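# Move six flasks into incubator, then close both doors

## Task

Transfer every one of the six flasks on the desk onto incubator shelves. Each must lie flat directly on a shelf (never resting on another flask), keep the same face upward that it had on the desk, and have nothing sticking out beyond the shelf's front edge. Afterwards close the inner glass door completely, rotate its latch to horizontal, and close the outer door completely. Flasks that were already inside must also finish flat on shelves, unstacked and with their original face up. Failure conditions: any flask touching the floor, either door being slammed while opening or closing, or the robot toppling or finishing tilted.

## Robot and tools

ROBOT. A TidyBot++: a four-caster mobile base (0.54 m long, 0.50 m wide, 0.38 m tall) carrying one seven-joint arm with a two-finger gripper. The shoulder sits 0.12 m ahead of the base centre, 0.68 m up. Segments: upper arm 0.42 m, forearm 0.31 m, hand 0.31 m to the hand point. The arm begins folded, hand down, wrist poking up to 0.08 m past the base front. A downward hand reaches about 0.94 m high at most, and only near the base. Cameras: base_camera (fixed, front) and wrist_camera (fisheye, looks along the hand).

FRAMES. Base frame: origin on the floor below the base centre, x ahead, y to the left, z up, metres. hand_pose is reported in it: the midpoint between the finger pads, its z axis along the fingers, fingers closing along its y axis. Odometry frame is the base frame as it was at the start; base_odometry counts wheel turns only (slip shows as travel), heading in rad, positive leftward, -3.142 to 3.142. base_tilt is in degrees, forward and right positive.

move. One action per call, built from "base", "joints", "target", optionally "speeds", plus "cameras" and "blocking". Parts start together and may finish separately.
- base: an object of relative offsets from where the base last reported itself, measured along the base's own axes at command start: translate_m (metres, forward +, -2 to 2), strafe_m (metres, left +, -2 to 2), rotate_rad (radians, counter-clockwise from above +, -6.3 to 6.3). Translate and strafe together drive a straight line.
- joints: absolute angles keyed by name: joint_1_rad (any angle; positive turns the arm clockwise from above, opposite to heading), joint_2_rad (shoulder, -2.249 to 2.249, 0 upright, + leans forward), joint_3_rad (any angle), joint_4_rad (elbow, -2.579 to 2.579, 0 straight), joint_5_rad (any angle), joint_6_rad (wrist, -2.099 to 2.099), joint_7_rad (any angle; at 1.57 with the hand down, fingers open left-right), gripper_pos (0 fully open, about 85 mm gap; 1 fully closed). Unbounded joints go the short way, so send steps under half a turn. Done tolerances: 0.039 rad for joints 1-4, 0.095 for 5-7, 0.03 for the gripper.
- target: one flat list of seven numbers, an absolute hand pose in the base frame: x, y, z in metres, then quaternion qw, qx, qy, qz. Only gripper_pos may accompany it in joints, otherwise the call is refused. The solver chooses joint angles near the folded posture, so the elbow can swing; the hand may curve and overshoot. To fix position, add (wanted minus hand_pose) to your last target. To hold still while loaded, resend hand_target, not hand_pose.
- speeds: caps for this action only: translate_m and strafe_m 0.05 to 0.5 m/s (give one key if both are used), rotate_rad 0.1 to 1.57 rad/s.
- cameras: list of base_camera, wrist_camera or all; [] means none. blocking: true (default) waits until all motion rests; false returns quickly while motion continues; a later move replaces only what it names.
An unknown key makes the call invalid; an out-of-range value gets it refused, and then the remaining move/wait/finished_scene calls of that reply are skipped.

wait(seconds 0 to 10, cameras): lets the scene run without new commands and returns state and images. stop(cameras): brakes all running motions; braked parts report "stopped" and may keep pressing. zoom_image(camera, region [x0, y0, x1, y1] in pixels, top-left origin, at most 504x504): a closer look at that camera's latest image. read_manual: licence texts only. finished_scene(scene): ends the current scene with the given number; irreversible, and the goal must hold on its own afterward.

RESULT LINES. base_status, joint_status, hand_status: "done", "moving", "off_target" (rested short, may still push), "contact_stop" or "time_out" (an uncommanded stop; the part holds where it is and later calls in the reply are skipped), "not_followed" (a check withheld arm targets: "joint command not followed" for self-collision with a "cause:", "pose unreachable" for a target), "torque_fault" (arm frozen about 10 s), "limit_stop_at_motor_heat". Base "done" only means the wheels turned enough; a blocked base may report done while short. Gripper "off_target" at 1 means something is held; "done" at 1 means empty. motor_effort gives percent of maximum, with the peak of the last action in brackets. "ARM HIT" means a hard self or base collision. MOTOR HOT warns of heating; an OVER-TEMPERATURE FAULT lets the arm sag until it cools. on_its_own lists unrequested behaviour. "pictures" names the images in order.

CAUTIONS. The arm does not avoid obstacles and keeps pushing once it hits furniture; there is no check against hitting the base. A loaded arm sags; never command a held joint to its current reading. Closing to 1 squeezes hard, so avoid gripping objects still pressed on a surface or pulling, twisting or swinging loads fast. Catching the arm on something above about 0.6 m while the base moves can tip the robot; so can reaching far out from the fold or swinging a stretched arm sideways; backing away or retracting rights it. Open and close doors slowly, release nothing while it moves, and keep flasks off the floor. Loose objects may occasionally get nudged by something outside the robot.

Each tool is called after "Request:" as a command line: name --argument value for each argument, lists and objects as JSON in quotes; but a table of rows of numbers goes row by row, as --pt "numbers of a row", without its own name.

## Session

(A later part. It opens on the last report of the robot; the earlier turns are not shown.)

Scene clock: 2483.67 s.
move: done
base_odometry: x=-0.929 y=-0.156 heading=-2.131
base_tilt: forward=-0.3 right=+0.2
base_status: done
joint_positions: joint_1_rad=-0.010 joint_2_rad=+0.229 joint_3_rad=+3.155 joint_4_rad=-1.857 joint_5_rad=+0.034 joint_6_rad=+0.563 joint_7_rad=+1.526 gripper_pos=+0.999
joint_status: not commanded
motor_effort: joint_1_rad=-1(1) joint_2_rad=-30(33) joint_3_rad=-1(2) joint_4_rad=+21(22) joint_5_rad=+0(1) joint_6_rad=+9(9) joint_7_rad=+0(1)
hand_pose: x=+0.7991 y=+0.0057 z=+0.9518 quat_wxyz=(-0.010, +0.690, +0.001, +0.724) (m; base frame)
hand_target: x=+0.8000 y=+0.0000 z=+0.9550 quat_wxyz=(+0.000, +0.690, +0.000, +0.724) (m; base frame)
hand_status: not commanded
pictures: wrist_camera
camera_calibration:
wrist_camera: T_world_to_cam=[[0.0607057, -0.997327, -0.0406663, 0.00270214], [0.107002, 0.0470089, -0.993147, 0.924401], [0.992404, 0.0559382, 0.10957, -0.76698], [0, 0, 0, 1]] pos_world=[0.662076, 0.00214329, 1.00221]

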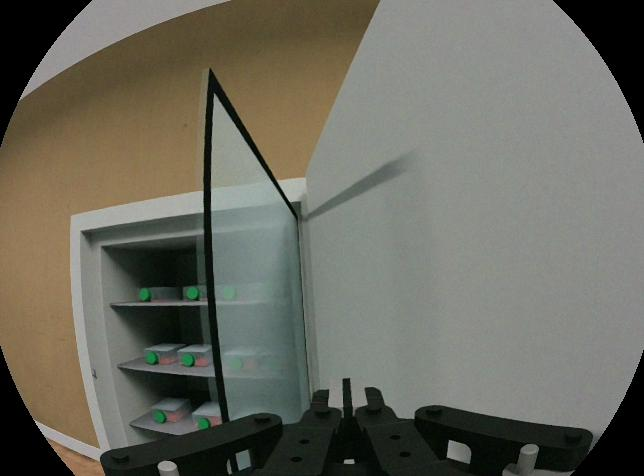

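Request:
move --base '{"translate_m":0.06}' --speeds '{"translate_m":0.1}' --cameras '["wrist_camera"]'

Request:
move --base '{"strafe_m":0.1}' --speeds '{"strafe_m":0.08}' --cameras '["wrist_camera"]'

Scene clock: 2494.97 s.
move: done
base_odometry: x=-0.962 y=-0.207 heading=-2.132
base_tilt: forward=-0.3 right=+0.1
base_status: done
joint_positions: joint_1_rad=-0.010 joint_2_rad=+0.229 joint_3_rad=+3.155 joint_4_rad=-1.857 joint_5_rad=+0.034 joint_6_rad=+0.563 joint_7_rad=+1.526 gripper_pos=+0.999
joint_status: not commanded
motor_effort: joint_1_rad=-1(2) joint_2_rad=-30(33) joint_3_rad=+0(2) joint_4_rad=+20(22) joint_5_rad=+0(1) joint_6_rad=+9(9) joint_7_rad=+0(1)
hand_pose: x=+0.7991 y=+0.0057 z=+0.9520 quat_wxyz=(-0.010, +0.690, +0.001, +0.724) (m; base frame)
hand_target: x=+0.8000 y=+0.0000 z=+0.9550 quat_wxyz=(+0.000, +0.690, +0.000, +0.724) (m; base frame)
hand_status: not commanded
pictures: wrist_camera
camera_calibration:
wrist_camera: T_world_to_cam=[[0.0607248, -0.997327, -0.0406333, 0.00266442], [0.107409, 0.047001, -0.993103, 0.924287], [0.992359, 0.0559416, 0.109976, -0.767379], [0, 0, 0, 1]] pos_world=[0.662077, 0.00214328, 1.00241]

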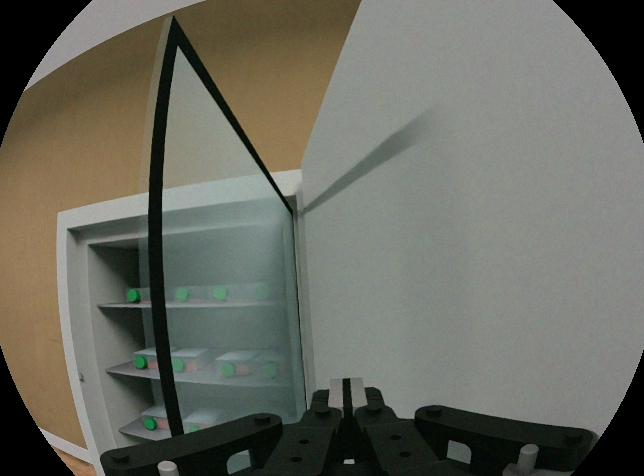

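Scene clock: 2496.77 s.
move: done
base_odometry: x=-0.877 y=-0.260 heading=-2.132
base_tilt: forward=-0.3 right=+0.1
base_status: done
joint_positions: joint_1_rad=-0.009 joint_2_rad=+0.229 joint_3_rad=+3.156 joint_4_rad=-1.857 joint_5_rad=+0.034 joint_6_rad=+0.563 joint_7_rad=+1.526 gripper_pos=+0.999
joint_status: not commanded
motor_effort: joint_1_rad=+0(4) joint_2_rad=-30(31) joint_3_rad=-1(4) joint_4_rad=+21(21) joint_5_rad=+0(2) joint_6_rad=+9(9) joint_7_rad=+0(1)
hand_pose: x=+0.7991 y=+0.0045 z=+0.9520 quat_wxyz=(-0.009, +0.690, +0.001, +0.724) (m; base frame)
hand_target: x=+0.8000 y=+0.0000 z=+0.9550 quat_wxyz=(+0.000, +0.690, +0.000, +0.724) (m; base frame)
hand_status: not commanded
pictures: wrist_camera
camera_calibration:
wrist_camera: T_world_to_cam=[[0.0587962, -0.997451, -0.0404255, 0.00283655], [0.107511, 0.046587, -0.993112, 0.924271], [0.992464, 0.054045, 0.109977, -0.767393], [0, 0, 0, 1]] pos_world=[0.662073, 0.00124405, 1.00241]

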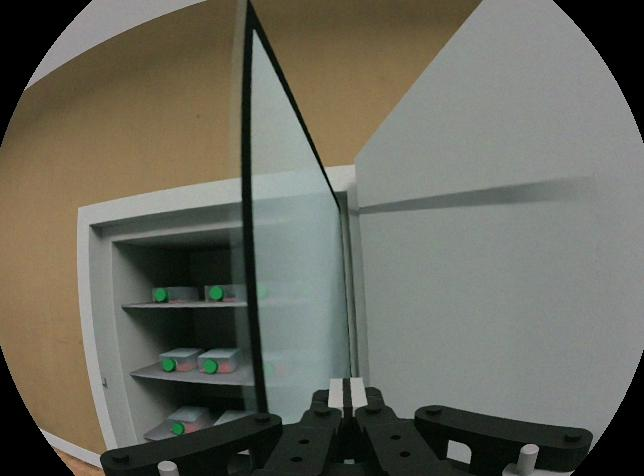

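Request:
move --base '{"strafe_m":0.1}' --speeds '{"strafe_m":0.07}' --cameras '["wrist_camera"]'

Scene clock: 2501.80 s.
move: done
base_odometry: x=-0.792 y=-0.313 heading=-2.132
base_tilt: forward=-0.2 right=+0.2
base_status: done
joint_positions: joint_1_rad=-0.009 joint_2_rad=+0.229 joint_3_rad=+3.157 joint_4_rad=-1.857 joint_5_rad=+0.034 joint_6_rad=+0.563 joint_7_rad=+1.526 gripper_pos=+0.999
joint_status: not commanded
motor_effort: joint_1_rad=+0(4) joint_2_rad=-30(32) joint_3_rad=-1(4) joint_4_rad=+20(21) joint_5_rad=+1(2) joint_6_rad=+9(10) joint_7_rad=+0(1)
hand_pose: x=+0.7991 y=+0.0036 z=+0.9520 quat_wxyz=(-0.008, +0.690, +0.000, +0.724) (m; base frame)
hand_target: x=+0.8000 y=+0.0000 z=+0.9550 quat_wxyz=(+0.000, +0.690, +0.000, +0.724) (m; base frame)
hand_status: not commanded
pictures: wrist_camera
camera_calibration:
wrist_camera: T_world_to_cam=[[0.0574725, -0.997535, -0.0402615, 0.00285107], [0.107579, 0.0462814, -0.993119, 0.924266], [0.992534, 0.0527457, 0.109974, -0.767395], [0, 0, 0, 1]] pos_world=[0.662071, 0.000544555, 1.00241]

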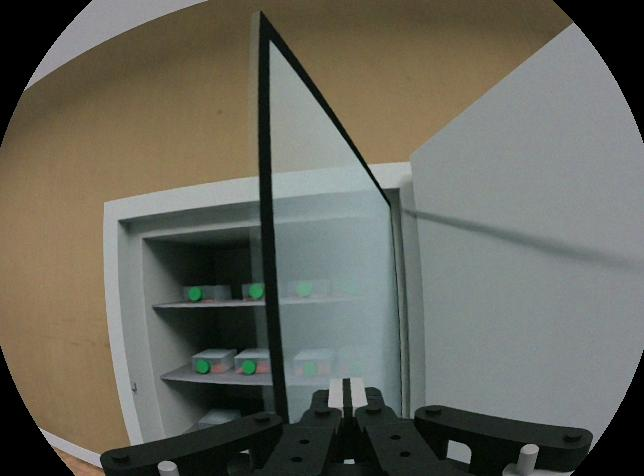

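Request:
move --base '{"strafe_m":0.1,"translate_m":0.04}' --speeds '{"strafe_m":0.07}' --cameras '["wrist_camera"]'

Request:
move --base '{"strafe_m":0.1,"translate_m":0.06}' --speeds '{"strafe_m":0.07}' --cameras '["wrist_camera"]'

Scene clock: 2508.03 s.
move: done
base_odometry: x=-0.729 y=-0.400 heading=-2.132
base_tilt: forward=-0.2 right=+0.2
base_status: done
joint_positions: joint_1_rad=-0.009 joint_2_rad=+0.228 joint_3_rad=+3.158 joint_4_rad=-1.857 joint_5_rad=+0.034 joint_6_rad=+0.563 joint_7_rad=+1.526 gripper_pos=+0.999
joint_status: not commanded
motor_effort: joint_1_rad=+0(4) joint_2_rad=-30(32) joint_3_rad=-1(4) joint_4_rad=+21(21) joint_5_rad=+0(1) joint_6_rad=+9(9) joint_7_rad=+0(1)
hand_pose: x=+0.7990 y=+0.0032 z=+0.9522 quat_wxyz=(-0.008, +0.690, +0.000, +0.724) (m; base frame)
hand_target: x=+0.8000 y=+0.0000 z=+0.9550 quat_wxyz=(+0.000, +0.690, +0.000, +0.724) (m; base frame)
hand_status: not commanded
pictures: wrist_camera
camera_calibration:
wrist_camera: T_world_to_cam=[[0.0567785, -0.997577, -0.0402095, 0.00297326], [0.107914, 0.0461707, -0.993088, 0.924236], [0.992538, 0.0520469, 0.110274, -0.767605], [0, 0, 0, 1]] pos_world=[0.66197, 0.000244889, 1.00261]

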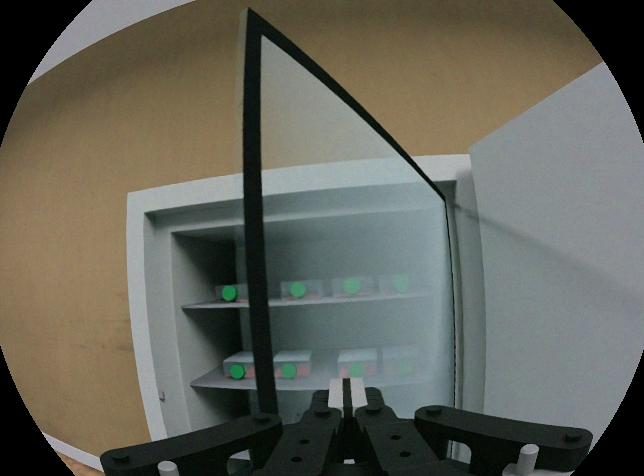

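Scene clock: 2510.23 s.
move: done
base_odometry: x=-0.676 y=-0.504 heading=-2.132
base_tilt: forward=-0.3 right=+0.2
base_status: done
joint_positions: joint_1_rad=-0.009 joint_2_rad=+0.228 joint_3_rad=+3.158 joint_4_rad=-1.857 joint_5_rad=+0.034 joint_6_rad=+0.563 joint_7_rad=+1.526 gripper_pos=+0.999
joint_status: not commanded
motor_effort: joint_1_rad=+0(3) joint_2_rad=-30(32) joint_3_rad=-1(4) joint_4_rad=+20(22) joint_5_rad=+0(2) joint_6_rad=+9(9) joint_7_rad=+0(1)
hand_pose: x=+0.7990 y=+0.0030 z=+0.9524 quat_wxyz=(-0.008, +0.690, +0.000, +0.724) (m; base frame)
hand_target: x=+0.8000 y=+0.0000 z=+0.9550 quat_wxyz=(+0.000, +0.690, +0.000, +0.724) (m; base frame)
hand_status: not commanded
pictures: wrist_camera
camera_calibration:
wrist_camera: T_world_to_cam=[[0.0564815, -0.997597, -0.0401227, 0.00298725], [0.108231, 0.0460679, -0.993058, 0.924101], [0.99252, 0.0517469, 0.110573, -0.767898], [0, 0, 0, 1]] pos_world=[0.661969, 0.000144971, 1.00271]

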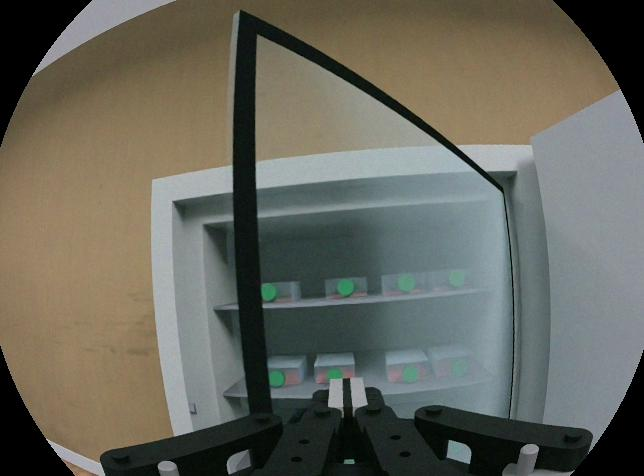

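Request:
move --base '{"strafe_m":0.07,"translate_m":0.09}' --speeds '{"strafe_m":0.08}' --cameras '["wrist_camera"]'

Request:
move --base '{"strafe_m":0.04,"translate_m":0.1}' --speeds '{"strafe_m":0.08}' --cameras '["wrist_camera"]'

Scene clock: 2515.30 s.
move: done
base_odometry: x=-0.664 y=-0.618 heading=-2.131
base_tilt: forward=-0.2 right=+0.2
base_status: done
joint_positions: joint_1_rad=-0.008 joint_2_rad=+0.227 joint_3_rad=+3.159 joint_4_rad=-1.857 joint_5_rad=+0.034 joint_6_rad=+0.563 joint_7_rad=+1.526 gripper_pos=+0.999
joint_status: not commanded
motor_effort: joint_1_rad=+0(4) joint_2_rad=-30(32) joint_3_rad=-1(3) joint_4_rad=+20(22) joint_5_rad=+0(2) joint_6_rad=+9(9) joint_7_rad=+0(1)
hand_pose: x=+0.7988 y=+0.0023 z=+0.9529 quat_wxyz=(-0.008, +0.689, +0.000, +0.724) (m; base frame)
hand_target: x=+0.8000 y=+0.0000 z=+0.9550 quat_wxyz=(+0.000, +0.690, +0.000, +0.724) (m; base frame)
hand_status: not commanded
pictures: wrist_camera
camera_calibration:
wrist_camera: T_world_to_cam=[[0.0553066, -0.997663, -0.0401097, 0.00318119], [0.108984, 0.0459631, -0.99298, 0.923971], [0.992504, 0.0505471, 0.111271, -0.768401], [0, 0, 0, 1]] pos_world=[0.661768, -0.000454357, 1.00311]

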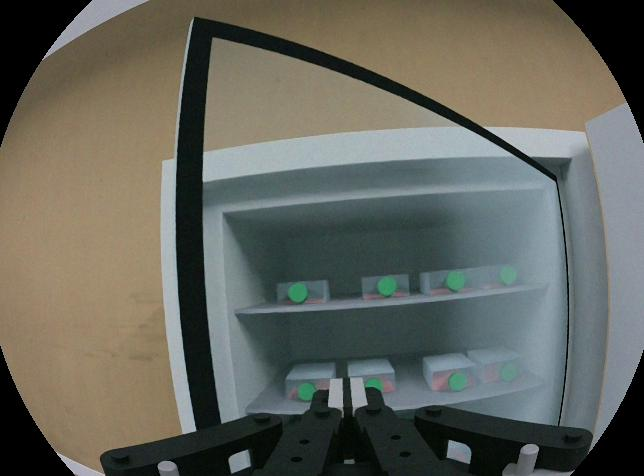

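Scene clock: 2517.20 s.
move: done
base_odometry: x=-0.683 y=-0.724 heading=-2.131
base_tilt: forward=-0.3 right=+0.2
base_status: done
joint_positions: joint_1_rad=-0.008 joint_2_rad=+0.227 joint_3_rad=+3.159 joint_4_rad=-1.857 joint_5_rad=+0.034 joint_6_rad=+0.563 joint_7_rad=+1.526 gripper_pos=+0.999
joint_status: not commanded
motor_effort: joint_1_rad=+0(4) joint_2_rad=-30(33) joint_3_rad=-1(3) joint_4_rad=+20(22) joint_5_rad=+0(2) joint_6_rad=+9(10) joint_7_rad=+0(1)
hand_pose: x=+0.7986 y=+0.0020 z=+0.9533 quat_wxyz=(-0.007, +0.689, -0.001, +0.725) (m; base frame)
hand_target: x=+0.8000 y=+0.0000 z=+0.9550 quat_wxyz=(+0.000, +0.690, +0.000, +0.724) (m; base frame)
hand_status: not commanded
pictures: wrist_camera
camera_calibration:
wrist_camera: T_world_to_cam=[[0.0549205, -0.997689, -0.0400155, 0.00307002], [0.109601, 0.0458574, -0.992917, 0.923932], [0.992457, 0.0501458, 0.111866, -0.768799], [0, 0, 0, 1]] pos_world=[0.661568, -0.00075421, 1.00351]

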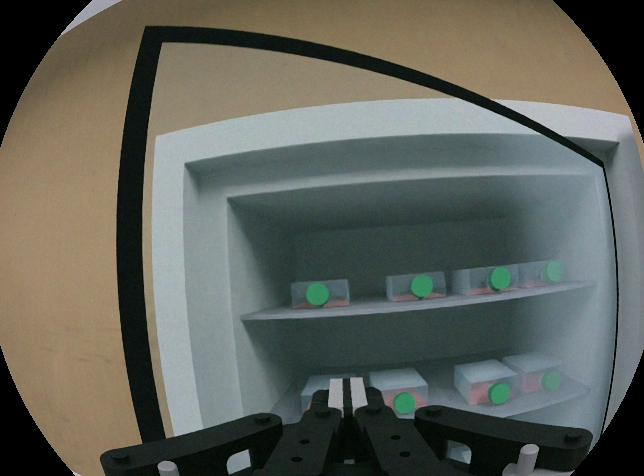

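Request:
move --base '{"strafe_m":0.03,"translate_m":0.12}' --speeds '{"strafe_m":0.08}' --cameras '["wrist_camera"]'

Request:
move --base '{"translate_m":0.08}' --speeds '{"translate_m":0.06}' --cameras '["wrist_camera"]'

Scene clock: 2524.73 s.
move: done
base_odometry: x=-0.722 y=-0.841 heading=-2.131
base_tilt: forward=-0.3 right=+0.2
base_status: done
joint_positions: joint_1_rad=-0.008 joint_2_rad=+0.226 joint_3_rad=+3.159 joint_4_rad=-1.856 joint_5_rad=+0.034 joint_6_rad=+0.563 joint_7_rad=+1.526 gripper_pos=+0.999
joint_status: not commanded
motor_effort: joint_1_rad=+0(2) joint_2_rad=-30(33) joint_3_rad=-1(3) joint_4_rad=+21(25) joint_5_rad=+1(1) joint_6_rad=+9(10) joint_7_rad=+0(1)
hand_pose: x=+0.7985 y=+0.0020 z=+0.9538 quat_wxyz=(-0.007, +0.689, -0.001, +0.725) (m; base frame)
hand_target: x=+0.8000 y=+0.0000 z=+0.9550 quat_wxyz=(+0.000, +0.690, +0.000, +0.724) (m; base frame)
hand_status: not commanded
pictures: wrist_camera
camera_calibration:
wrist_camera: T_world_to_cam=[[0.0549497, -0.997689, -0.039973, 0.00303092], [0.110304, 0.0458539, -0.99284, 0.923709], [0.992378, 0.0501471, 0.112568, -0.769287], [0, 0, 0, 1]] pos_world=[0.661368, -0.000754215, 1.00381]

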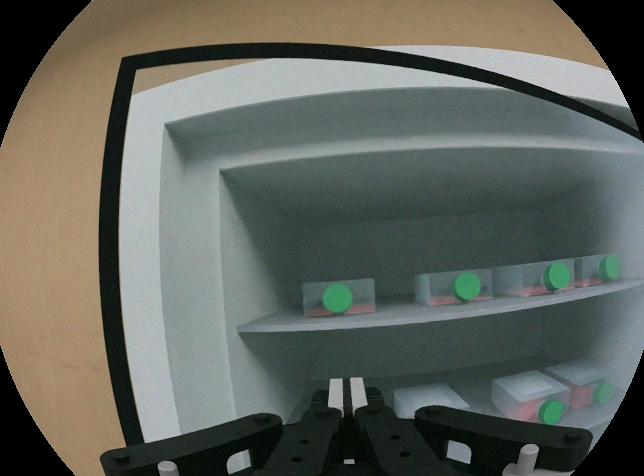

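Scene clock: 2526.60 s.
move: done
base_odometry: x=-0.764 y=-0.909 heading=-2.130
base_tilt: forward=-0.4 right=+0.1
base_status: done
joint_positions: joint_1_rad=-0.008 joint_2_rad=+0.225 joint_3_rad=+3.159 joint_4_rad=-1.856 joint_5_rad=+0.034 joint_6_rad=+0.563 joint_7_rad=+1.526 gripper_pos=+0.999
joint_status: not commanded
motor_effort: joint_1_rad=+0(2) joint_2_rad=-30(33) joint_3_rad=-1(2) joint_4_rad=+21(23) joint_5_rad=+0(1) joint_6_rad=+9(10) joint_7_rad=+0(1)
hand_pose: x=+0.7983 y=+0.0020 z=+0.9544 quat_wxyz=(-0.007, +0.688, -0.001, +0.725) (m; base frame)
hand_target: x=+0.8000 y=+0.0000 z=+0.9550 quat_wxyz=(+0.000, +0.690, +0.000, +0.724) (m; base frame)
hand_status: not commanded
pictures: wrist_camera
camera_calibration:
wrist_camera: T_world_to_cam=[[0.0549965, -0.997684, -0.0400226, 0.00308628], [0.111198, 0.0459538, -0.992735, 0.923541], [0.992275, 0.0501466, 0.113468, -0.769882], [0, 0, 0, 1]] pos_world=[0.66107, -0.000754103, 1.00431]

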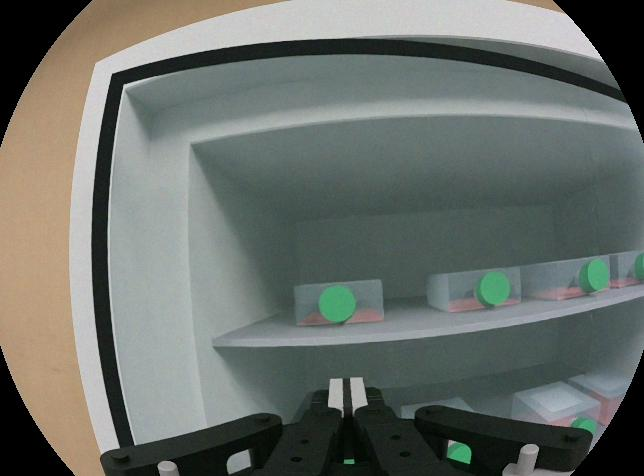

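Request:
move --base '{"translate_m":0.05}' --speeds '{"translate_m":0.05}' --cameras '["wrist_camera"]'

Request:
move --base '{"translate_m":0.03}' --speeds '{"translate_m":0.05}' --cameras '["wrist_camera"]'

Scene clock: 2531.37 s.
move: done
base_odometry: x=-0.790 y=-0.952 heading=-2.130
base_tilt: forward=-0.3 right=+0.1
base_status: done
joint_positions: joint_1_rad=-0.008 joint_2_rad=+0.225 joint_3_rad=+3.159 joint_4_rad=-1.856 joint_5_rad=+0.034 joint_6_rad=+0.563 joint_7_rad=+1.526 gripper_pos=+0.999
joint_status: not commanded
motor_effort: joint_1_rad=+0(2) joint_2_rad=-30(33) joint_3_rad=-1(2) joint_4_rad=+20(23) joint_5_rad=+0(1) joint_6_rad=+9(10) joint_7_rad=+0(1)
hand_pose: x=+0.7982 y=+0.0020 z=+0.9545 quat_wxyz=(-0.007, +0.688, -0.001, +0.725) (m; base frame)
hand_target: x=+0.8000 y=+0.0000 z=+0.9550 quat_wxyz=(+0.000, +0.690, +0.000, +0.724) (m; base frame)
hand_status: not commanded
pictures: wrist_camera
camera_calibration:
wrist_camera: T_world_to_cam=[[0.0549999, -0.997684, -0.0400166, 0.00308201], [0.111297, 0.0459532, -0.992724, 0.923564], [0.992264, 0.050146, 0.113567, -0.769986], [0, 0, 0, 1]] pos_world=[0.66107, -0.000754103, 1.00441]

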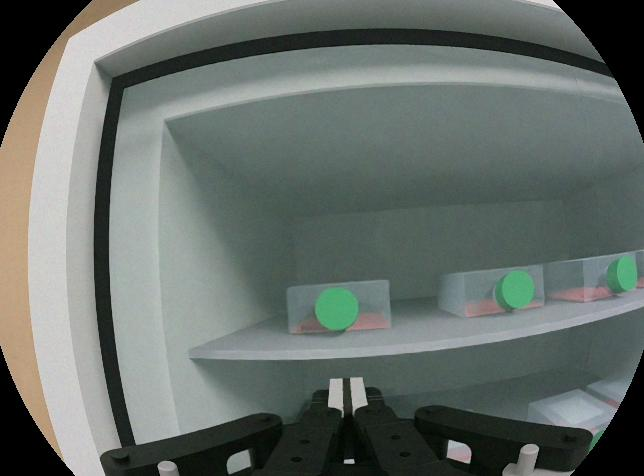

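Scene clock: 2532.47 s.
move: done
base_odometry: x=-0.806 y=-0.977 heading=-2.129
base_tilt: forward=-0.3 right=+0.2
base_status: done
joint_positions: joint_1_rad=-0.008 joint_2_rad=+0.225 joint_3_rad=+3.159 joint_4_rad=-1.856 joint_5_rad=+0.034 joint_6_rad=+0.563 joint_7_rad=+1.526 gripper_pos=+0.999
joint_status: not commanded
motor_effort: joint_1_rad=+0(1) joint_2_rad=-30(33) joint_3_rad=-1(2) joint_4_rad=+20(23) joint_5_rad=+0(1) joint_6_rad=+8(9) joint_7_rad=+0(1)
hand_pose: x=+0.7983 y=+0.0020 z=+0.9544 quat_wxyz=(-0.007, +0.688, -0.001, +0.725) (m; base frame)
hand_target: x=+0.8000 y=+0.0000 z=+0.9550 quat_wxyz=(+0.000, +0.690, +0.000, +0.724) (m; base frame)
hand_status: not commanded
pictures: wrist_camera
camera_calibration:
wrist_camera: T_world_to_cam=[[0.0549965, -0.997684, -0.0400226, 0.00308628], [0.111198, 0.0459538, -0.992735, 0.923541], [0.992275, 0.0501466, 0.113468, -0.769882], [0, 0, 0, 1]] pos_world=[0.66107, -0.000754103, 1.00431]

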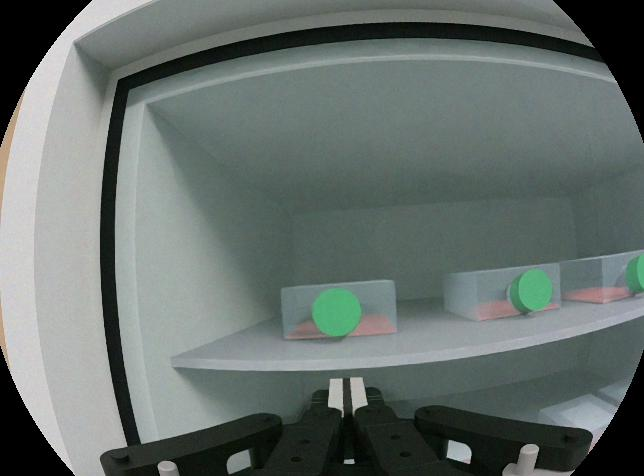

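Request:
move --base '{"translate_m":0.02}' --speeds '{"translate_m":0.05}' --cameras '["wrist_camera"]'

Request:
move --base '{"translate_m":0.015}' --speeds '{"translate_m":0.05}' --cameras '["wrist_camera"]'

Scene clock: 2536.27 s.
move: done
base_odometry: x=-0.816 y=-0.994 heading=-2.129
base_tilt: forward=-0.3 right=+0.3
base_status: done
joint_positions: joint_1_rad=-0.008 joint_2_rad=+0.192 joint_3_rad=+3.159 joint_4_rad=-1.893 joint_5_rad=+0.034 joint_6_rad=+0.563 joint_7_rad=+1.526 gripper_pos=+0.999
joint_status: not commanded
motor_effort: joint_1_rad=+0(2) joint_2_rad=-22(31) joint_3_rad=+0(1) joint_4_rad=+31(35) joint_5_rad=+0(1) joint_6_rad=+12(13) joint_7_rad=+1(1)
hand_pose: x=+0.7842 y=+0.0019 z=+0.9550 quat_wxyz=(-0.008, +0.690, -0.001, +0.724) (m; base frame)
hand_target: x=+0.8000 y=+0.0000 z=+0.9550 quat_wxyz=(+0.000, +0.690, +0.000, +0.724) (m; base frame)
hand_status: not commanded
pictures: wrist_camera
camera_calibration:
wrist_camera: T_world_to_cam=[[0.0546879, -0.997671, -0.0407654, 0.00474668], [0.107183, 0.0464561, -0.993153, 0.929304], [0.992734, 0.0499441, 0.109474, -0.752497], [0, 0, 0, 1]] pos_world=[0.647164, -0.000853406, 1.00551]

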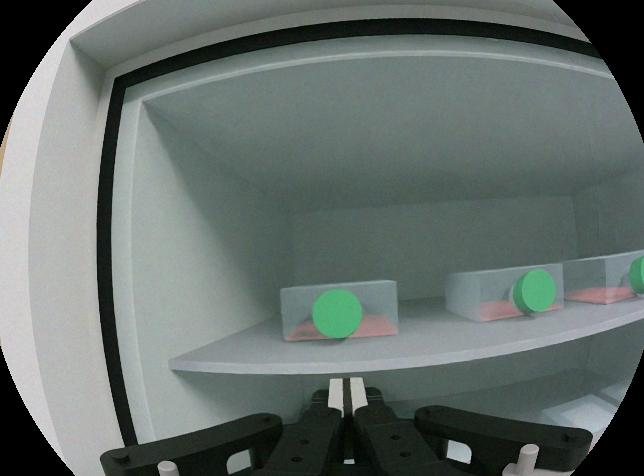

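Scene clock: 2537.13 s.
move: done
base_odometry: x=-0.823 y=-1.006 heading=-2.128
base_tilt: forward=-0.4 right=+0.2
base_status: done
joint_positions: joint_1_rad=-0.008 joint_2_rad=+0.161 joint_3_rad=+3.159 joint_4_rad=-1.929 joint_5_rad=+0.034 joint_6_rad=+0.563 joint_7_rad=+1.526 gripper_pos=+0.999
joint_status: not commanded
motor_effort: joint_1_rad=-2(3) joint_2_rad=-15(23) joint_3_rad=-2(2) joint_4_rad=+38(43) joint_5_rad=+0(2) joint_6_rad=+13(15) joint_7_rad=+0(1)
hand_pose: x=+0.7706 y=+0.0016 z=+0.9548 quat_wxyz=(-0.008, +0.692, -0.001, +0.722) (m; base frame)
hand_target: x=+0.8000 y=+0.0000 z=+0.9550 quat_wxyz=(+0.000, +0.690, +0.000, +0.724) (m; base frame)
hand_status: not commanded
pictures: wrist_camera
camera_calibration:
wrist_camera: T_world_to_cam=[[0.0540595, -0.997673, -0.0415525, 0.00648219], [0.102873, 0.0469565, -0.993586, 0.934305], [0.993224, 0.049438, 0.105172, -0.735306], [0, 0, 0, 1]] pos_world=[0.633858, -0.00105251, 1.00591]

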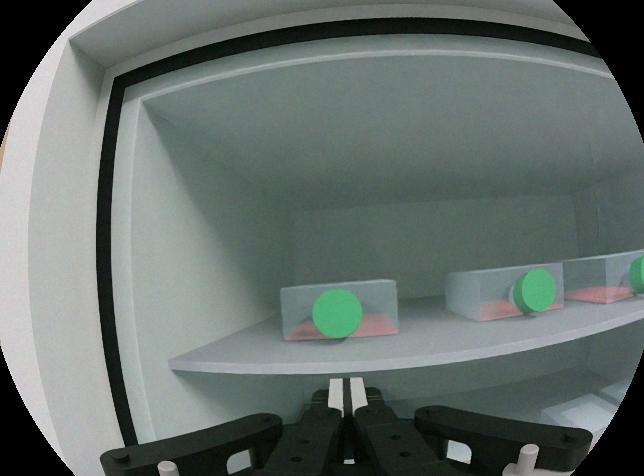

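Request:
move --base '{"translate_m":-0.1}' --speeds '{"translate_m":0.1}' --cameras '[]'

Request:
move --base '{"translate_m":-0.25}' --speeds '{"translate_m":0.25}' --cameras '["wrist_camera"]'

Scene clock: 2542.50 s.
move: done
base_odometry: x=-0.770 y=-0.921 heading=-2.128
base_tilt: forward=-0.3 right=+0.2
base_status: done
joint_positions: joint_1_rad=-0.008 joint_2_rad=+0.223 joint_3_rad=+3.159 joint_4_rad=-1.851 joint_5_rad=+0.034 joint_6_rad=+0.563 joint_7_rad=+1.526 gripper_pos=+0.999
joint_status: not commanded
motor_effort: joint_1_rad=+0(3) joint_2_rad=-30(33) joint_3_rad=-1(3) joint_4_rad=+21(36) joint_5_rad=+0(1) joint_6_rad=+9(13) joint_7_rad=+0(1)
hand_pose: x=+0.7984 y=+0.0018 z=+0.9590 quat_wxyz=(-0.007, +0.686, -0.001, +0.728) (m; base frame)
hand_target: x=+0.8000 y=+0.0000 z=+0.9550 quat_wxyz=(+0.000, +0.690, +0.000, +0.724) (m; base frame)
hand_status: not commanded
pictures: none
No camera images: "cameras" was empty.

Scene clock: 2544.33 s.
move: done
base_odometry: x=-0.638 y=-0.709 heading=-2.128
base_tilt: forward=-0.3 right=+0.3
base_status: done
joint_positions: joint_1_rad=-0.008 joint_2_rad=+0.224 joint_3_rad=+3.159 joint_4_rad=-1.851 joint_5_rad=+0.034 joint_6_rad=+0.563 joint_7_rad=+1.526 gripper_pos=+0.999
joint_status: not commanded
motor_effort: joint_1_rad=+0(1) joint_2_rad=-30(33) joint_3_rad=-1(2) joint_4_rad=+21(22) joint_5_rad=+1(1) joint_6_rad=+9(10) joint_7_rad=+0(1)
hand_pose: x=+0.7987 y=+0.0018 z=+0.9581 quat_wxyz=(-0.007, +0.686, -0.001, +0.727) (m; base frame)
hand_target: x=+0.8000 y=+0.0000 z=+0.9550 quat_wxyz=(+0.000, +0.690, +0.000, +0.724) (m; base frame)
hand_status: not commanded
pictures: wrist_camera
camera_calibration:
wrist_camera: T_world_to_cam=[[0.0549321, -0.997703, -0.0396267, 0.00273502], [0.117219, 0.045856, -0.992047, 0.921723], [0.991586, 0.0498502, 0.119469, -0.776], [0, 0, 0, 1]] pos_world=[0.661276, -0.000854017, 1.00721]

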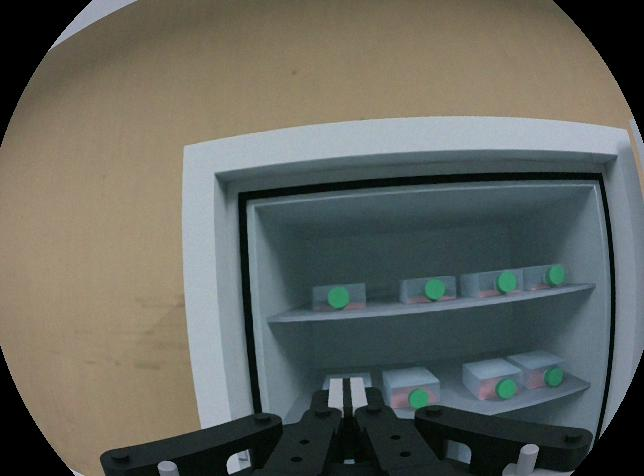

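Request:
move --target '[0.70,0,0.87,0,0.7431,0,0.6691]' --cameras '["wrist_camera"]'

Request:
zoom_image --camera "wrist_camera" --region '[180, 220, 400, 400]'

Scene clock: 2549.53 s.
move: done
base_odometry: x=-0.638 y=-0.709 heading=-2.128
base_tilt: forward=-0.3 right=+0.2
base_status: not commanded
joint_positions: joint_1_rad=-0.008 joint_2_rad=+0.081 joint_3_rad=+3.159 joint_4_rad=-2.163 joint_5_rad=+0.034 joint_6_rad=+0.563 joint_7_rad=+1.526 gripper_pos=+0.999
joint_status: not commanded
motor_effort: joint_1_rad=-1(1) joint_2_rad=-23(30) joint_3_rad=-2(2) joint_4_rad=+19(21) joint_5_rad=+0(1) joint_6_rad=+9(9) joint_7_rad=+0(1)
hand_pose: x=+0.7085 y=+0.0016 z=+0.8708 quat_wxyz=(-0.008, +0.745, -0.003, +0.667) (m; base frame)
hand_target: x=+0.7000 y=+0.0000 z=+0.8700 quat_wxyz=(+0.000, +0.743, +0.000, +0.669) (m; base frame)
hand_status: done (0.009 m and 1.1 deg from the pose sent, 0.132 m and 9.4 deg at the start)
pictures: wrist_camera
camera_calibration:
wrist_camera: T_world_to_cam=[[0.0463745, -0.997563, -0.0521275, 0.0209221], [-0.0510341, 0.0497495, -0.997457, 0.969633], [0.99762, 0.0489168, -0.0486026, -0.533938], [0, 0, 0, 1]] pos_world=[0.581181, -0.00124902, 0.942307]

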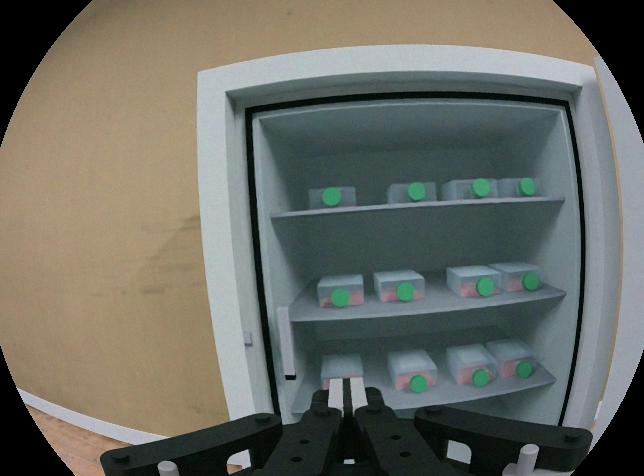

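Scaled by 2.291.

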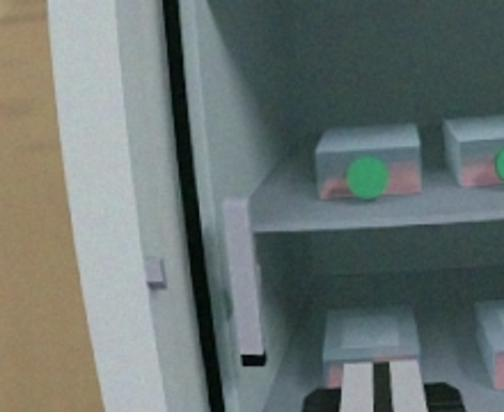

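Request:
move --base '{"strafe_m":0.122}' --speeds '{"strafe_m":0.2}' --cameras '[]'

Request:
move --target '[0.80,0,0.825,0,0.7071,0,0.7071]' --cameras '["wrist_camera"]'

Scene clock: 2574.53 s.
move: done
base_odometry: x=-0.534 y=-0.773 heading=-2.128
base_tilt: forward=-0.3 right=+0.2
base_status: done
joint_positions: joint_1_rad=-0.007 joint_2_rad=+0.080 joint_3_rad=+3.158 joint_4_rad=-2.163 joint_5_rad=+0.034 joint_6_rad=+0.563 joint_7_rad=+1.526 gripper_pos=+0.999
joint_status: not commanded
motor_effort: joint_1_rad=-1(4) joint_2_rad=-23(24) joint_3_rad=+0(3) joint_4_rad=+20(20) joint_5_rad=+1(1) joint_6_rad=+9(9) joint_7_rad=+0(1)
hand_pose: x=+0.7083 y=+0.0016 z=+0.8713 quat_wxyz=(-0.008, +0.745, -0.003, +0.667) (m; base frame)
hand_target: x=+0.7000 y=+0.0000 z=+0.8700 quat_wxyz=(+0.000, +0.743, +0.000, +0.669) (m; base frame)
hand_status: not commanded
pictures: none
No camera images: "cameras" was empty.

Scene clock: 2576.30 s.
move: done
base_odometry: x=-0.534 y=-0.773 heading=-2.128
base_tilt: forward=-0.3 right=+0.2
base_status: not commanded
joint_positions: joint_1_rad=-0.007 joint_2_rad=+0.407 joint_3_rad=+3.158 joint_4_rad=-2.056 joint_5_rad=+0.034 joint_6_rad=+0.807 joint_7_rad=+1.526 gripper_pos=+0.999
joint_status: not commanded
motor_effort: joint_1_rad=+0(1) joint_2_rad=-32(34) joint_3_rad=-1(2) joint_4_rad=+16(20) joint_5_rad=+1(1) joint_6_rad=+9(9) joint_7_rad=+0(1)
hand_pose: x=+0.7932 y=+0.0042 z=+0.7966 quat_wxyz=(-0.011, +0.737, +0.000, +0.676) (m; base frame)
hand_target: x=+0.8000 y=+0.0000 z=+0.8250 quat_wxyz=(+0.000, +0.707, +0.000, +0.707) (m; base frame)
hand_status: done (0.029 m and 5.1 deg from the pose sent, 0.103 m and 6.4 deg at the start)
pictures: wrist_camera
camera_calibration:
wrist_camera: T_world_to_cam=[[0.0548367, -0.997181, -0.05122, 0.008326], [-0.0267018, 0.0498143, -0.998401, 0.88132], [0.998138, 0.0561167, -0.0238949, -0.642342], [0, 0, 0, 1]] pos_world=[0.664223, 0.000446333, 0.864989]

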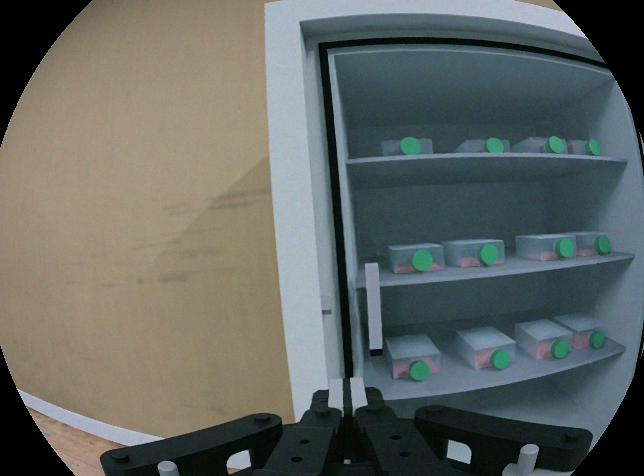

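Request:
move --target '[0.80,0,0.82,0,0.70,0,0.714]' --cameras '[]'

Request:
move --base '{"translate_m":0.25}' --speeds '{"translate_m":0.2}' --cameras '["wrist_camera"]'

Scene clock: 2585.70 s.
move: done
base_odometry: x=-0.534 y=-0.773 heading=-2.128
base_tilt: forward=-0.3 right=+0.2
base_status: not commanded
joint_positions: joint_1_rad=-0.007 joint_2_rad=+0.424 joint_3_rad=+3.158 joint_4_rad=-2.055 joint_5_rad=+0.034 joint_6_rad=+0.871 joint_7_rad=+1.526 gripper_pos=+0.999
joint_status: not commanded
motor_effort: joint_1_rad=+0(1) joint_2_rad=-33(34) joint_3_rad=+0(1) joint_4_rad=+16(17) joint_5_rad=+0(1) joint_6_rad=+9(9) joint_7_rad=+0(0)
hand_pose: x=+0.7966 y=+0.0048 z=+0.8055 quat_wxyz=(-0.012, +0.720, +0.000, +0.693) (m; base frame)
hand_target: x=+0.8000 y=+0.0000 z=+0.8200 quat_wxyz=(+0.000, +0.700, +0.000, +0.714) (m; base frame)
hand_status: done (0.016 m and 3.6 deg from the pose sent, 0.025 m and 6.2 deg at the start)
pictures: none
No camera images: "cameras" was empty.

Scene clock: 2587.70 s.
move: done
base_odometry: x=-0.666 y=-0.986 heading=-2.128
base_tilt: forward=-0.2 right=+0.1
base_status: done
joint_positions: joint_1_rad=-0.007 joint_2_rad=+0.430 joint_3_rad=+3.158 joint_4_rad=-2.055 joint_5_rad=+0.034 joint_6_rad=+0.871 joint_7_rad=+1.526 gripper_pos=+0.999
joint_status: not commanded
motor_effort: joint_1_rad=+0(1) joint_2_rad=-33(35) joint_3_rad=-1(2) joint_4_rad=+16(18) joint_5_rad=+0(1) joint_6_rad=+9(10) joint_7_rad=+0(1)
hand_pose: x=+0.7973 y=+0.0048 z=+0.8015 quat_wxyz=(-0.012, +0.722, +0.000, +0.691) (m; base frame)
hand_target: x=+0.8000 y=+0.0000 z=+0.8200 quat_wxyz=(+0.000, +0.700, +0.000, +0.714) (m; base frame)
hand_status: not commanded
pictures: wrist_camera
camera_calibration:
wrist_camera: T_world_to_cam=[[0.0587601, -0.997027, -0.0498375, 0.0047124], [0.0153673, 0.0508212, -0.99859, 0.852874], [0.998154, 0.0579113, 0.0183079, -0.680213], [0, 0, 0, 1]] pos_world=[0.665574, 0.00074631, 0.864359]

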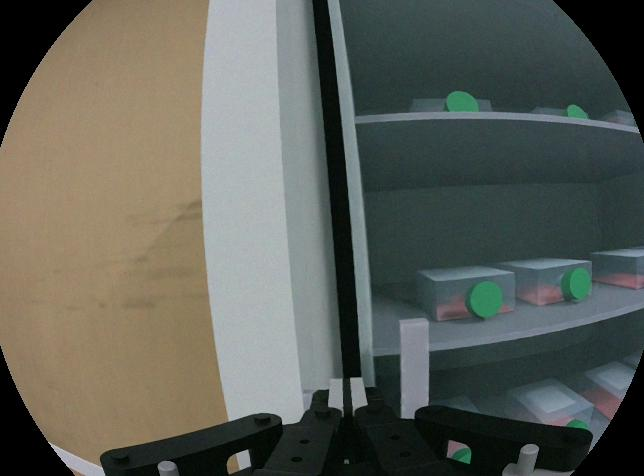

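Request:
move --base '{"translate_m":-0.12}' --speeds '{"translate_m":0.2}' --cameras '[]'

Request:
move --joints '{"joint_7_rad":-0.02}' --cameras '["wrist_camera"]'

Scene clock: 2616.00 s.
move: done
base_odometry: x=-0.603 y=-0.884 heading=-2.128
base_tilt: forward=-0.3 right=+0.2
base_status: done
joint_positions: joint_1_rad=-0.007 joint_2_rad=+0.433 joint_3_rad=+3.158 joint_4_rad=-2.055 joint_5_rad=+0.034 joint_6_rad=+0.871 joint_7_rad=+1.526 gripper_pos=+0.999
joint_status: not commanded
motor_effort: joint_1_rad=+0(2) joint_2_rad=-33(35) joint_3_rad=-1(2) joint_4_rad=+17(18) joint_5_rad=+0(1) joint_6_rad=+9(9) joint_7_rad=+0(1)
hand_pose: x=+0.7977 y=+0.0048 z=+0.7999 quat_wxyz=(-0.012, +0.723, +0.000, +0.691) (m; base frame)
hand_target: x=+0.8000 y=+0.0000 z=+0.8200 quat_wxyz=(+0.000, +0.700, +0.000, +0.714) (m; base frame)
hand_status: not commanded
pictures: none
No camera images: "cameras" was empty.

Scene clock: 2618.13 s.
move: done
base_odometry: x=-0.603 y=-0.884 heading=-2.128
base_tilt: forward=-0.4 right=+0.2
base_status: not commanded
joint_positions: joint_1_rad=-0.007 joint_2_rad=+0.433 joint_3_rad=+3.158 joint_4_rad=-2.055 joint_5_rad=+0.034 joint_6_rad=+0.871 joint_7_rad=+0.048 gripper_pos=+0.999
joint_status: all done
motor_effort: joint_1_rad=+0(1) joint_2_rad=-33(33) joint_3_rad=-1(2) joint_4_rad=+16(17) joint_5_rad=+0(1) joint_6_rad=+9(9) joint_7_rad=+0(1)
hand_pose: x=+0.7977 y=+0.0048 z=+0.7999 quat_wxyz=(-0.474, +0.534, -0.487, +0.502) (m; base frame)
hand_target: x=+0.8000 y=+0.0000 z=+0.8200 quat_wxyz=(-0.507, +0.493, -0.497, +0.503) (m; base frame)
hand_status: not commanded
pictures: wrist_camera
camera_calibration:
wrist_camera: T_world_to_cam=[[-0.00153684, -0.0439286, -0.999033, 0.807436], [0.0404227, 0.998215, -0.0439549, 0.0630515], [0.999181, -0.0404512, 0.000241618, -0.666433], [0, 0, 0, 1]] pos_world=[0.66458, -0.0544274, 0.809588]

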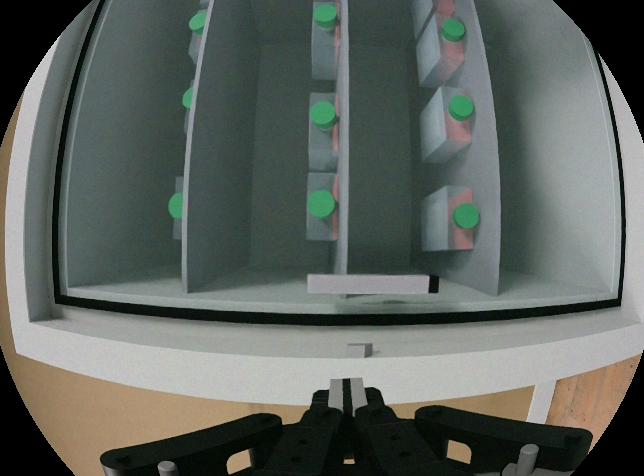

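Request:
move --base '{"translate_m":-0.1,"strafe_m":-0.08}' --speeds '{"translate_m":0.2}' --cameras '[]'

Request:
move --target '[0.78,0,0.735,-0.6336,0.6336,-0.314,0.314]' --cameras '["wrist_camera"]'

Scene clock: 2657.43 s.
move: done
base_odometry: x=-0.618 y=-0.757 heading=-2.127
base_tilt: forward=-0.3 right=+0.2
base_status: done
joint_positions: joint_1_rad=-0.007 joint_2_rad=+0.433 joint_3_rad=+3.158 joint_4_rad=-2.055 joint_5_rad=+0.034 joint_6_rad=+0.871 joint_7_rad=+0.047 gripper_pos=+0.999
joint_status: not commanded
motor_effort: joint_1_rad=+0(3) joint_2_rad=-33(35) joint_3_rad=-1(2) joint_4_rad=+16(17) joint_5_rad=+0(1) joint_6_rad=+9(9) joint_7_rad=+1(1)
hand_pose: x=+0.7978 y=+0.0048 z=+0.7997 quat_wxyz=(-0.474, +0.535, -0.487, +0.502) (m; base frame)
hand_target: x=+0.8000 y=+0.0000 z=+0.8200 quat_wxyz=(-0.507, +0.493, -0.497, +0.503) (m; base frame)
hand_status: not commanded
pictures: none
No camera images: "cameras" was empty.

Scene clock: 2659.93 s.
move: done
base_odometry: x=-0.618 y=-0.757 heading=-2.127
base_tilt: forward=-0.3 right=+0.3
base_status: not commanded
joint_positions: joint_1_rad=+0.779 joint_2_rad=+0.803 joint_3_rad=+2.597 joint_4_rad=-1.830 joint_5_rad=+1.225 joint_6_rad=+0.896 joint_7_rad=-0.327 gripper_pos=+0.999
joint_status: not commanded
motor_effort: joint_1_rad=+0(2) joint_2_rad=-36(38) joint_3_rad=-10(11) joint_4_rad=+12(17) joint_5_rad=-2(2) joint_6_rad=+9(9) joint_7_rad=+1(1)
hand_pose: x=+0.7870 y=-0.0125 z=+0.7130 quat_wxyz=(-0.594, +0.652, -0.334, +0.334) (m; base frame)
hand_target: x=+0.7800 y=+0.0000 z=+0.7350 quat_wxyz=(-0.634, +0.634, -0.314, +0.314) (m; base frame)
hand_status: done (0.026 m and 6.0 deg from the pose sent, 0.067 m and 36.5 deg at the start)
pictures: wrist_camera
camera_calibration:
wrist_camera: T_world_to_cam=[[-0.0201334, -0.0225358, -0.999543, 0.735024], [-0.502225, 0.864686, -0.00937919, 0.477656], [0.864502, 0.501807, -0.0287271, -0.522957], [0, 0, 0, 1]] pos_world=[0.706787, -0.134034, 0.724145]

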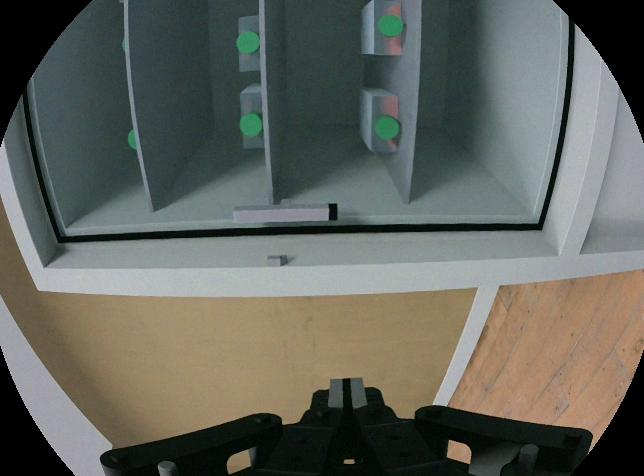

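Request:
move --base '{"translate_m":0.27}' --speeds '{"translate_m":0.15}' --cameras '["wrist_camera"]'

Scene clock: 2670.43 s.
move: done
base_odometry: x=-0.761 y=-0.986 heading=-2.127
base_tilt: forward=-0.3 right=+0.2
base_status: done
joint_positions: joint_1_rad=+0.783 joint_2_rad=+0.807 joint_3_rad=+2.595 joint_4_rad=-1.824 joint_5_rad=+1.229 joint_6_rad=+0.898 joint_7_rad=-0.328 gripper_pos=+0.999
joint_status: not commanded
motor_effort: joint_1_rad=+0(2) joint_2_rad=-36(37) joint_3_rad=-11(12) joint_4_rad=+11(14) joint_5_rad=-1(2) joint_6_rad=+8(9) joint_7_rad=+0(1)
hand_pose: x=+0.7880 y=-0.0144 z=+0.7137 quat_wxyz=(-0.595, +0.651, -0.333, +0.335) (m; base frame)
hand_target: x=+0.7800 y=+0.0000 z=+0.7350 quat_wxyz=(-0.634, +0.634, -0.314, +0.314) (m; base frame)
hand_status: not commanded
pictures: wrist_camera
camera_calibration:
wrist_camera: T_world_to_cam=[[-0.0160487, -0.0213934, -0.999642, 0.732633], [-0.501929, 0.864846, -0.0104504, 0.480394], [0.86476, 0.501582, -0.0246176, -0.526058], [0, 0, 0, 1]] pos_world=[0.707795, -0.135932, 0.724441]

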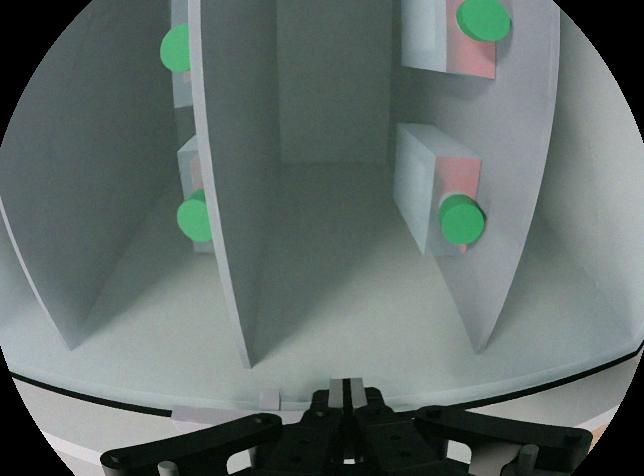

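Request:
move --base '{"translate_m":0.028}' --speeds '{"translate_m":0.05}' --cameras '["wrist_camera"]'

Request:
move --base '{"strafe_m":0.035}' --speeds '{"strafe_m":0.05}' --cameras '["wrist_camera"]'

Scene clock: 2677.17 s.
move: done
base_odometry: x=-0.776 y=-1.010 heading=-2.128
base_tilt: forward=-0.3 right=+0.2
base_status: done
joint_positions: joint_1_rad=+0.784 joint_2_rad=+0.808 joint_3_rad=+2.595 joint_4_rad=-1.824 joint_5_rad=+1.229 joint_6_rad=+0.899 joint_7_rad=-0.328 gripper_pos=+0.999
joint_status: not commanded
motor_effort: joint_1_rad=+0(3) joint_2_rad=-36(37) joint_3_rad=-11(12) joint_4_rad=+12(13) joint_5_rad=-2(3) joint_6_rad=+8(9) joint_7_rad=+0(1)
hand_pose: x=+0.7880 y=-0.0150 z=+0.7136 quat_wxyz=(-0.595, +0.650, -0.333, +0.335) (m; base frame)
hand_target: x=+0.7800 y=+0.0000 z=+0.7350 quat_wxyz=(-0.634, +0.634, -0.314, +0.314) (m; base frame)
hand_status: not commanded
pictures: wrist_camera
camera_calibration:
wrist_camera: T_world_to_cam=[[-0.0158339, -0.0207858, -0.999659, 0.732363], [-0.501414, 0.865149, -0.0100469, 0.480294], [0.865063, 0.501084, -0.0241209, -0.526405], [0, 0, 0, 1]] pos_world=[0.707796, -0.13653, 0.724241]

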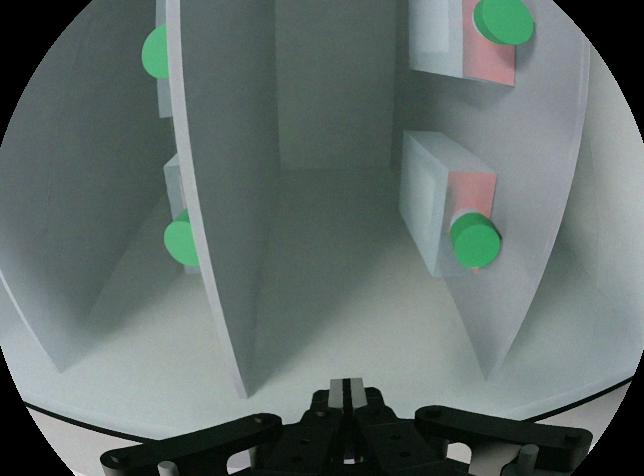

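Scene clock: 2678.37 s.
move: done
base_odometry: x=-0.746 y=-1.029 heading=-2.128
base_tilt: forward=-0.3 right=+0.1
base_status: done
joint_positions: joint_1_rad=+0.786 joint_2_rad=+0.808 joint_3_rad=+2.592 joint_4_rad=-1.824 joint_5_rad=+1.230 joint_6_rad=+0.899 joint_7_rad=-0.328 gripper_pos=+0.999
joint_status: not commanded
motor_effort: joint_1_rad=+0(3) joint_2_rad=-36(37) joint_3_rad=-10(12) joint_4_rad=+12(13) joint_5_rad=-2(2) joint_6_rad=+9(9) joint_7_rad=+1(1)
hand_pose: x=+0.7879 y=-0.0153 z=+0.7145 quat_wxyz=(-0.595, +0.650, -0.333, +0.335) (m; base frame)
hand_target: x=+0.7800 y=+0.0000 z=+0.7350 quat_wxyz=(-0.634, +0.634, -0.314, +0.314) (m; base frame)
hand_status: not commanded
pictures: wrist_camera
camera_calibration:
wrist_camera: T_world_to_cam=[[-0.01428, -0.0192892, -0.999712, 0.732098], [-0.501389, 0.86517, -0.00953136, 0.479983], [0.865104, 0.501108, -0.022026, -0.527666], [0, 0, 0, 1]] pos_world=[0.707599, -0.136727, 0.72484]

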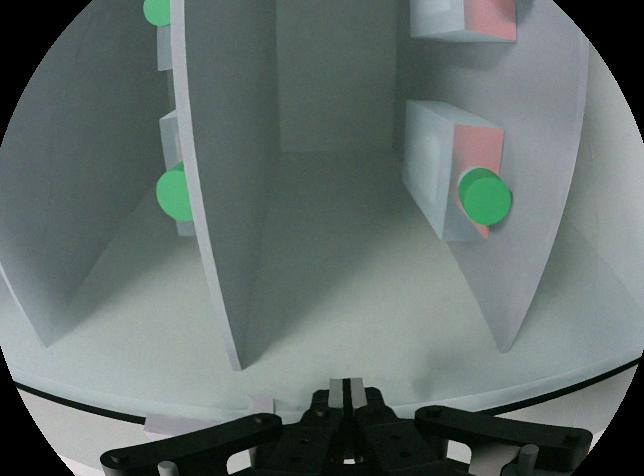

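Request:
move --base '{"strafe_m":0.02}' --speeds '{"strafe_m":0.05}' --cameras '["wrist_camera"]'

Scene clock: 2681.37 s.
move: done
base_odometry: x=-0.729 y=-1.039 heading=-2.128
base_tilt: forward=-0.3 right=+0.1
base_status: done
joint_positions: joint_1_rad=+0.797 joint_2_rad=+0.809 joint_3_rad=+2.592 joint_4_rad=-1.823 joint_5_rad=+1.230 joint_6_rad=+0.899 joint_7_rad=-0.328 gripper_pos=+0.999
joint_status: not commanded
motor_effort: joint_1_rad=-4(5) joint_2_rad=-36(38) joint_3_rad=-13(15) joint_4_rad=+12(13) joint_5_rad=-1(2) joint_6_rad=+9(10) joint_7_rad=+0(1)
hand_pose: x=+0.7879 y=-0.0223 z=+0.7144 quat_wxyz=(-0.594, +0.648, -0.336, +0.338) (m; base frame)
hand_target: x=+0.7800 y=+0.0000 z=+0.7350 quat_wxyz=(-0.634, +0.634, -0.314, +0.314) (m; base frame)
hand_status: not commanded
pictures: wrist_camera
camera_calibration:
wrist_camera: T_world_to_cam=[[-0.0142585, -0.0183202, -0.99973, 0.731898], [-0.492429, 0.870307, -0.00892525, 0.4787], [0.870236, 0.492169, -0.0214307, -0.528871], [0, 0, 0, 1]] pos_world=[0.706404, -0.142913, 0.72464]

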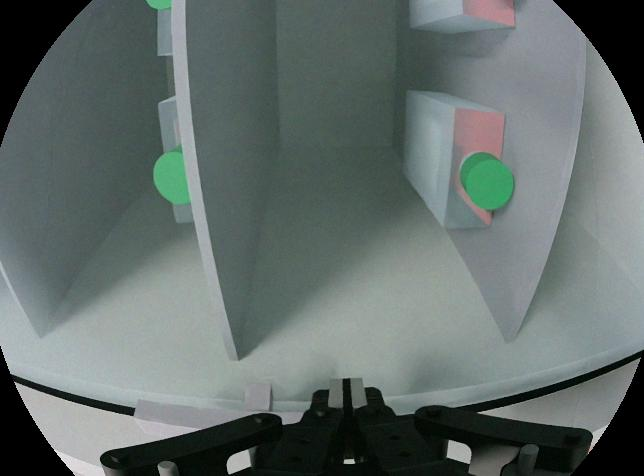

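Request:
move --base '{"strafe_m":0.025}' --speeds '{"strafe_m":0.05}' --cameras '["wrist_camera"]'

Scene clock: 2685.80 s.
move: done
base_odometry: x=-0.708 y=-1.053 heading=-2.128
base_tilt: forward=-0.3 right=+0.2
base_status: done
joint_positions: joint_1_rad=+0.803 joint_2_rad=+0.811 joint_3_rad=+2.591 joint_4_rad=-1.822 joint_5_rad=+1.232 joint_6_rad=+0.900 joint_7_rad=-0.328 gripper_pos=+0.999
joint_status: not commanded
motor_effort: joint_1_rad=-1(6) joint_2_rad=-36(38) joint_3_rad=-12(15) joint_4_rad=+12(13) joint_5_rad=-2(2) joint_6_rad=+9(10) joint_7_rad=+1(1)
hand_pose: x=+0.7878 y=-0.0258 z=+0.7144 quat_wxyz=(-0.594, +0.647, -0.337, +0.340) (m; base frame)
hand_target: x=+0.7800 y=+0.0000 z=+0.7350 quat_wxyz=(-0.634, +0.634, -0.314, +0.314) (m; base frame)
hand_status: not commanded
pictures: wrist_camera
camera_calibration:
wrist_camera: T_world_to_cam=[[-0.0132913, -0.0176678, -0.999756, 0.731058], [-0.488788, 0.872357, -0.00891817, 0.478947], [0.872302, 0.48855, -0.0202306, -0.529505], [0, 0, 0, 1]] pos_world=[0.705708, -0.146207, 0.724439]

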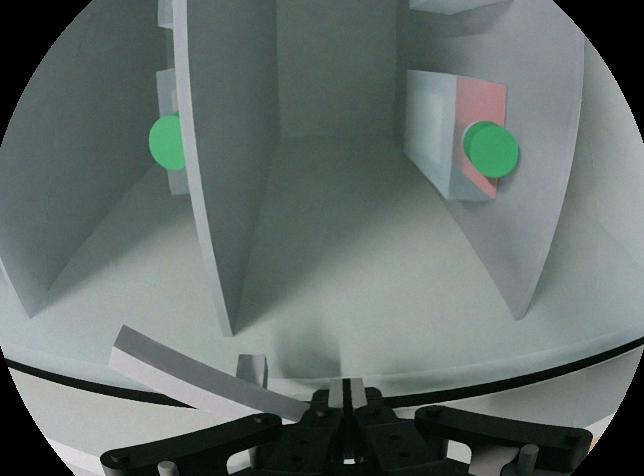

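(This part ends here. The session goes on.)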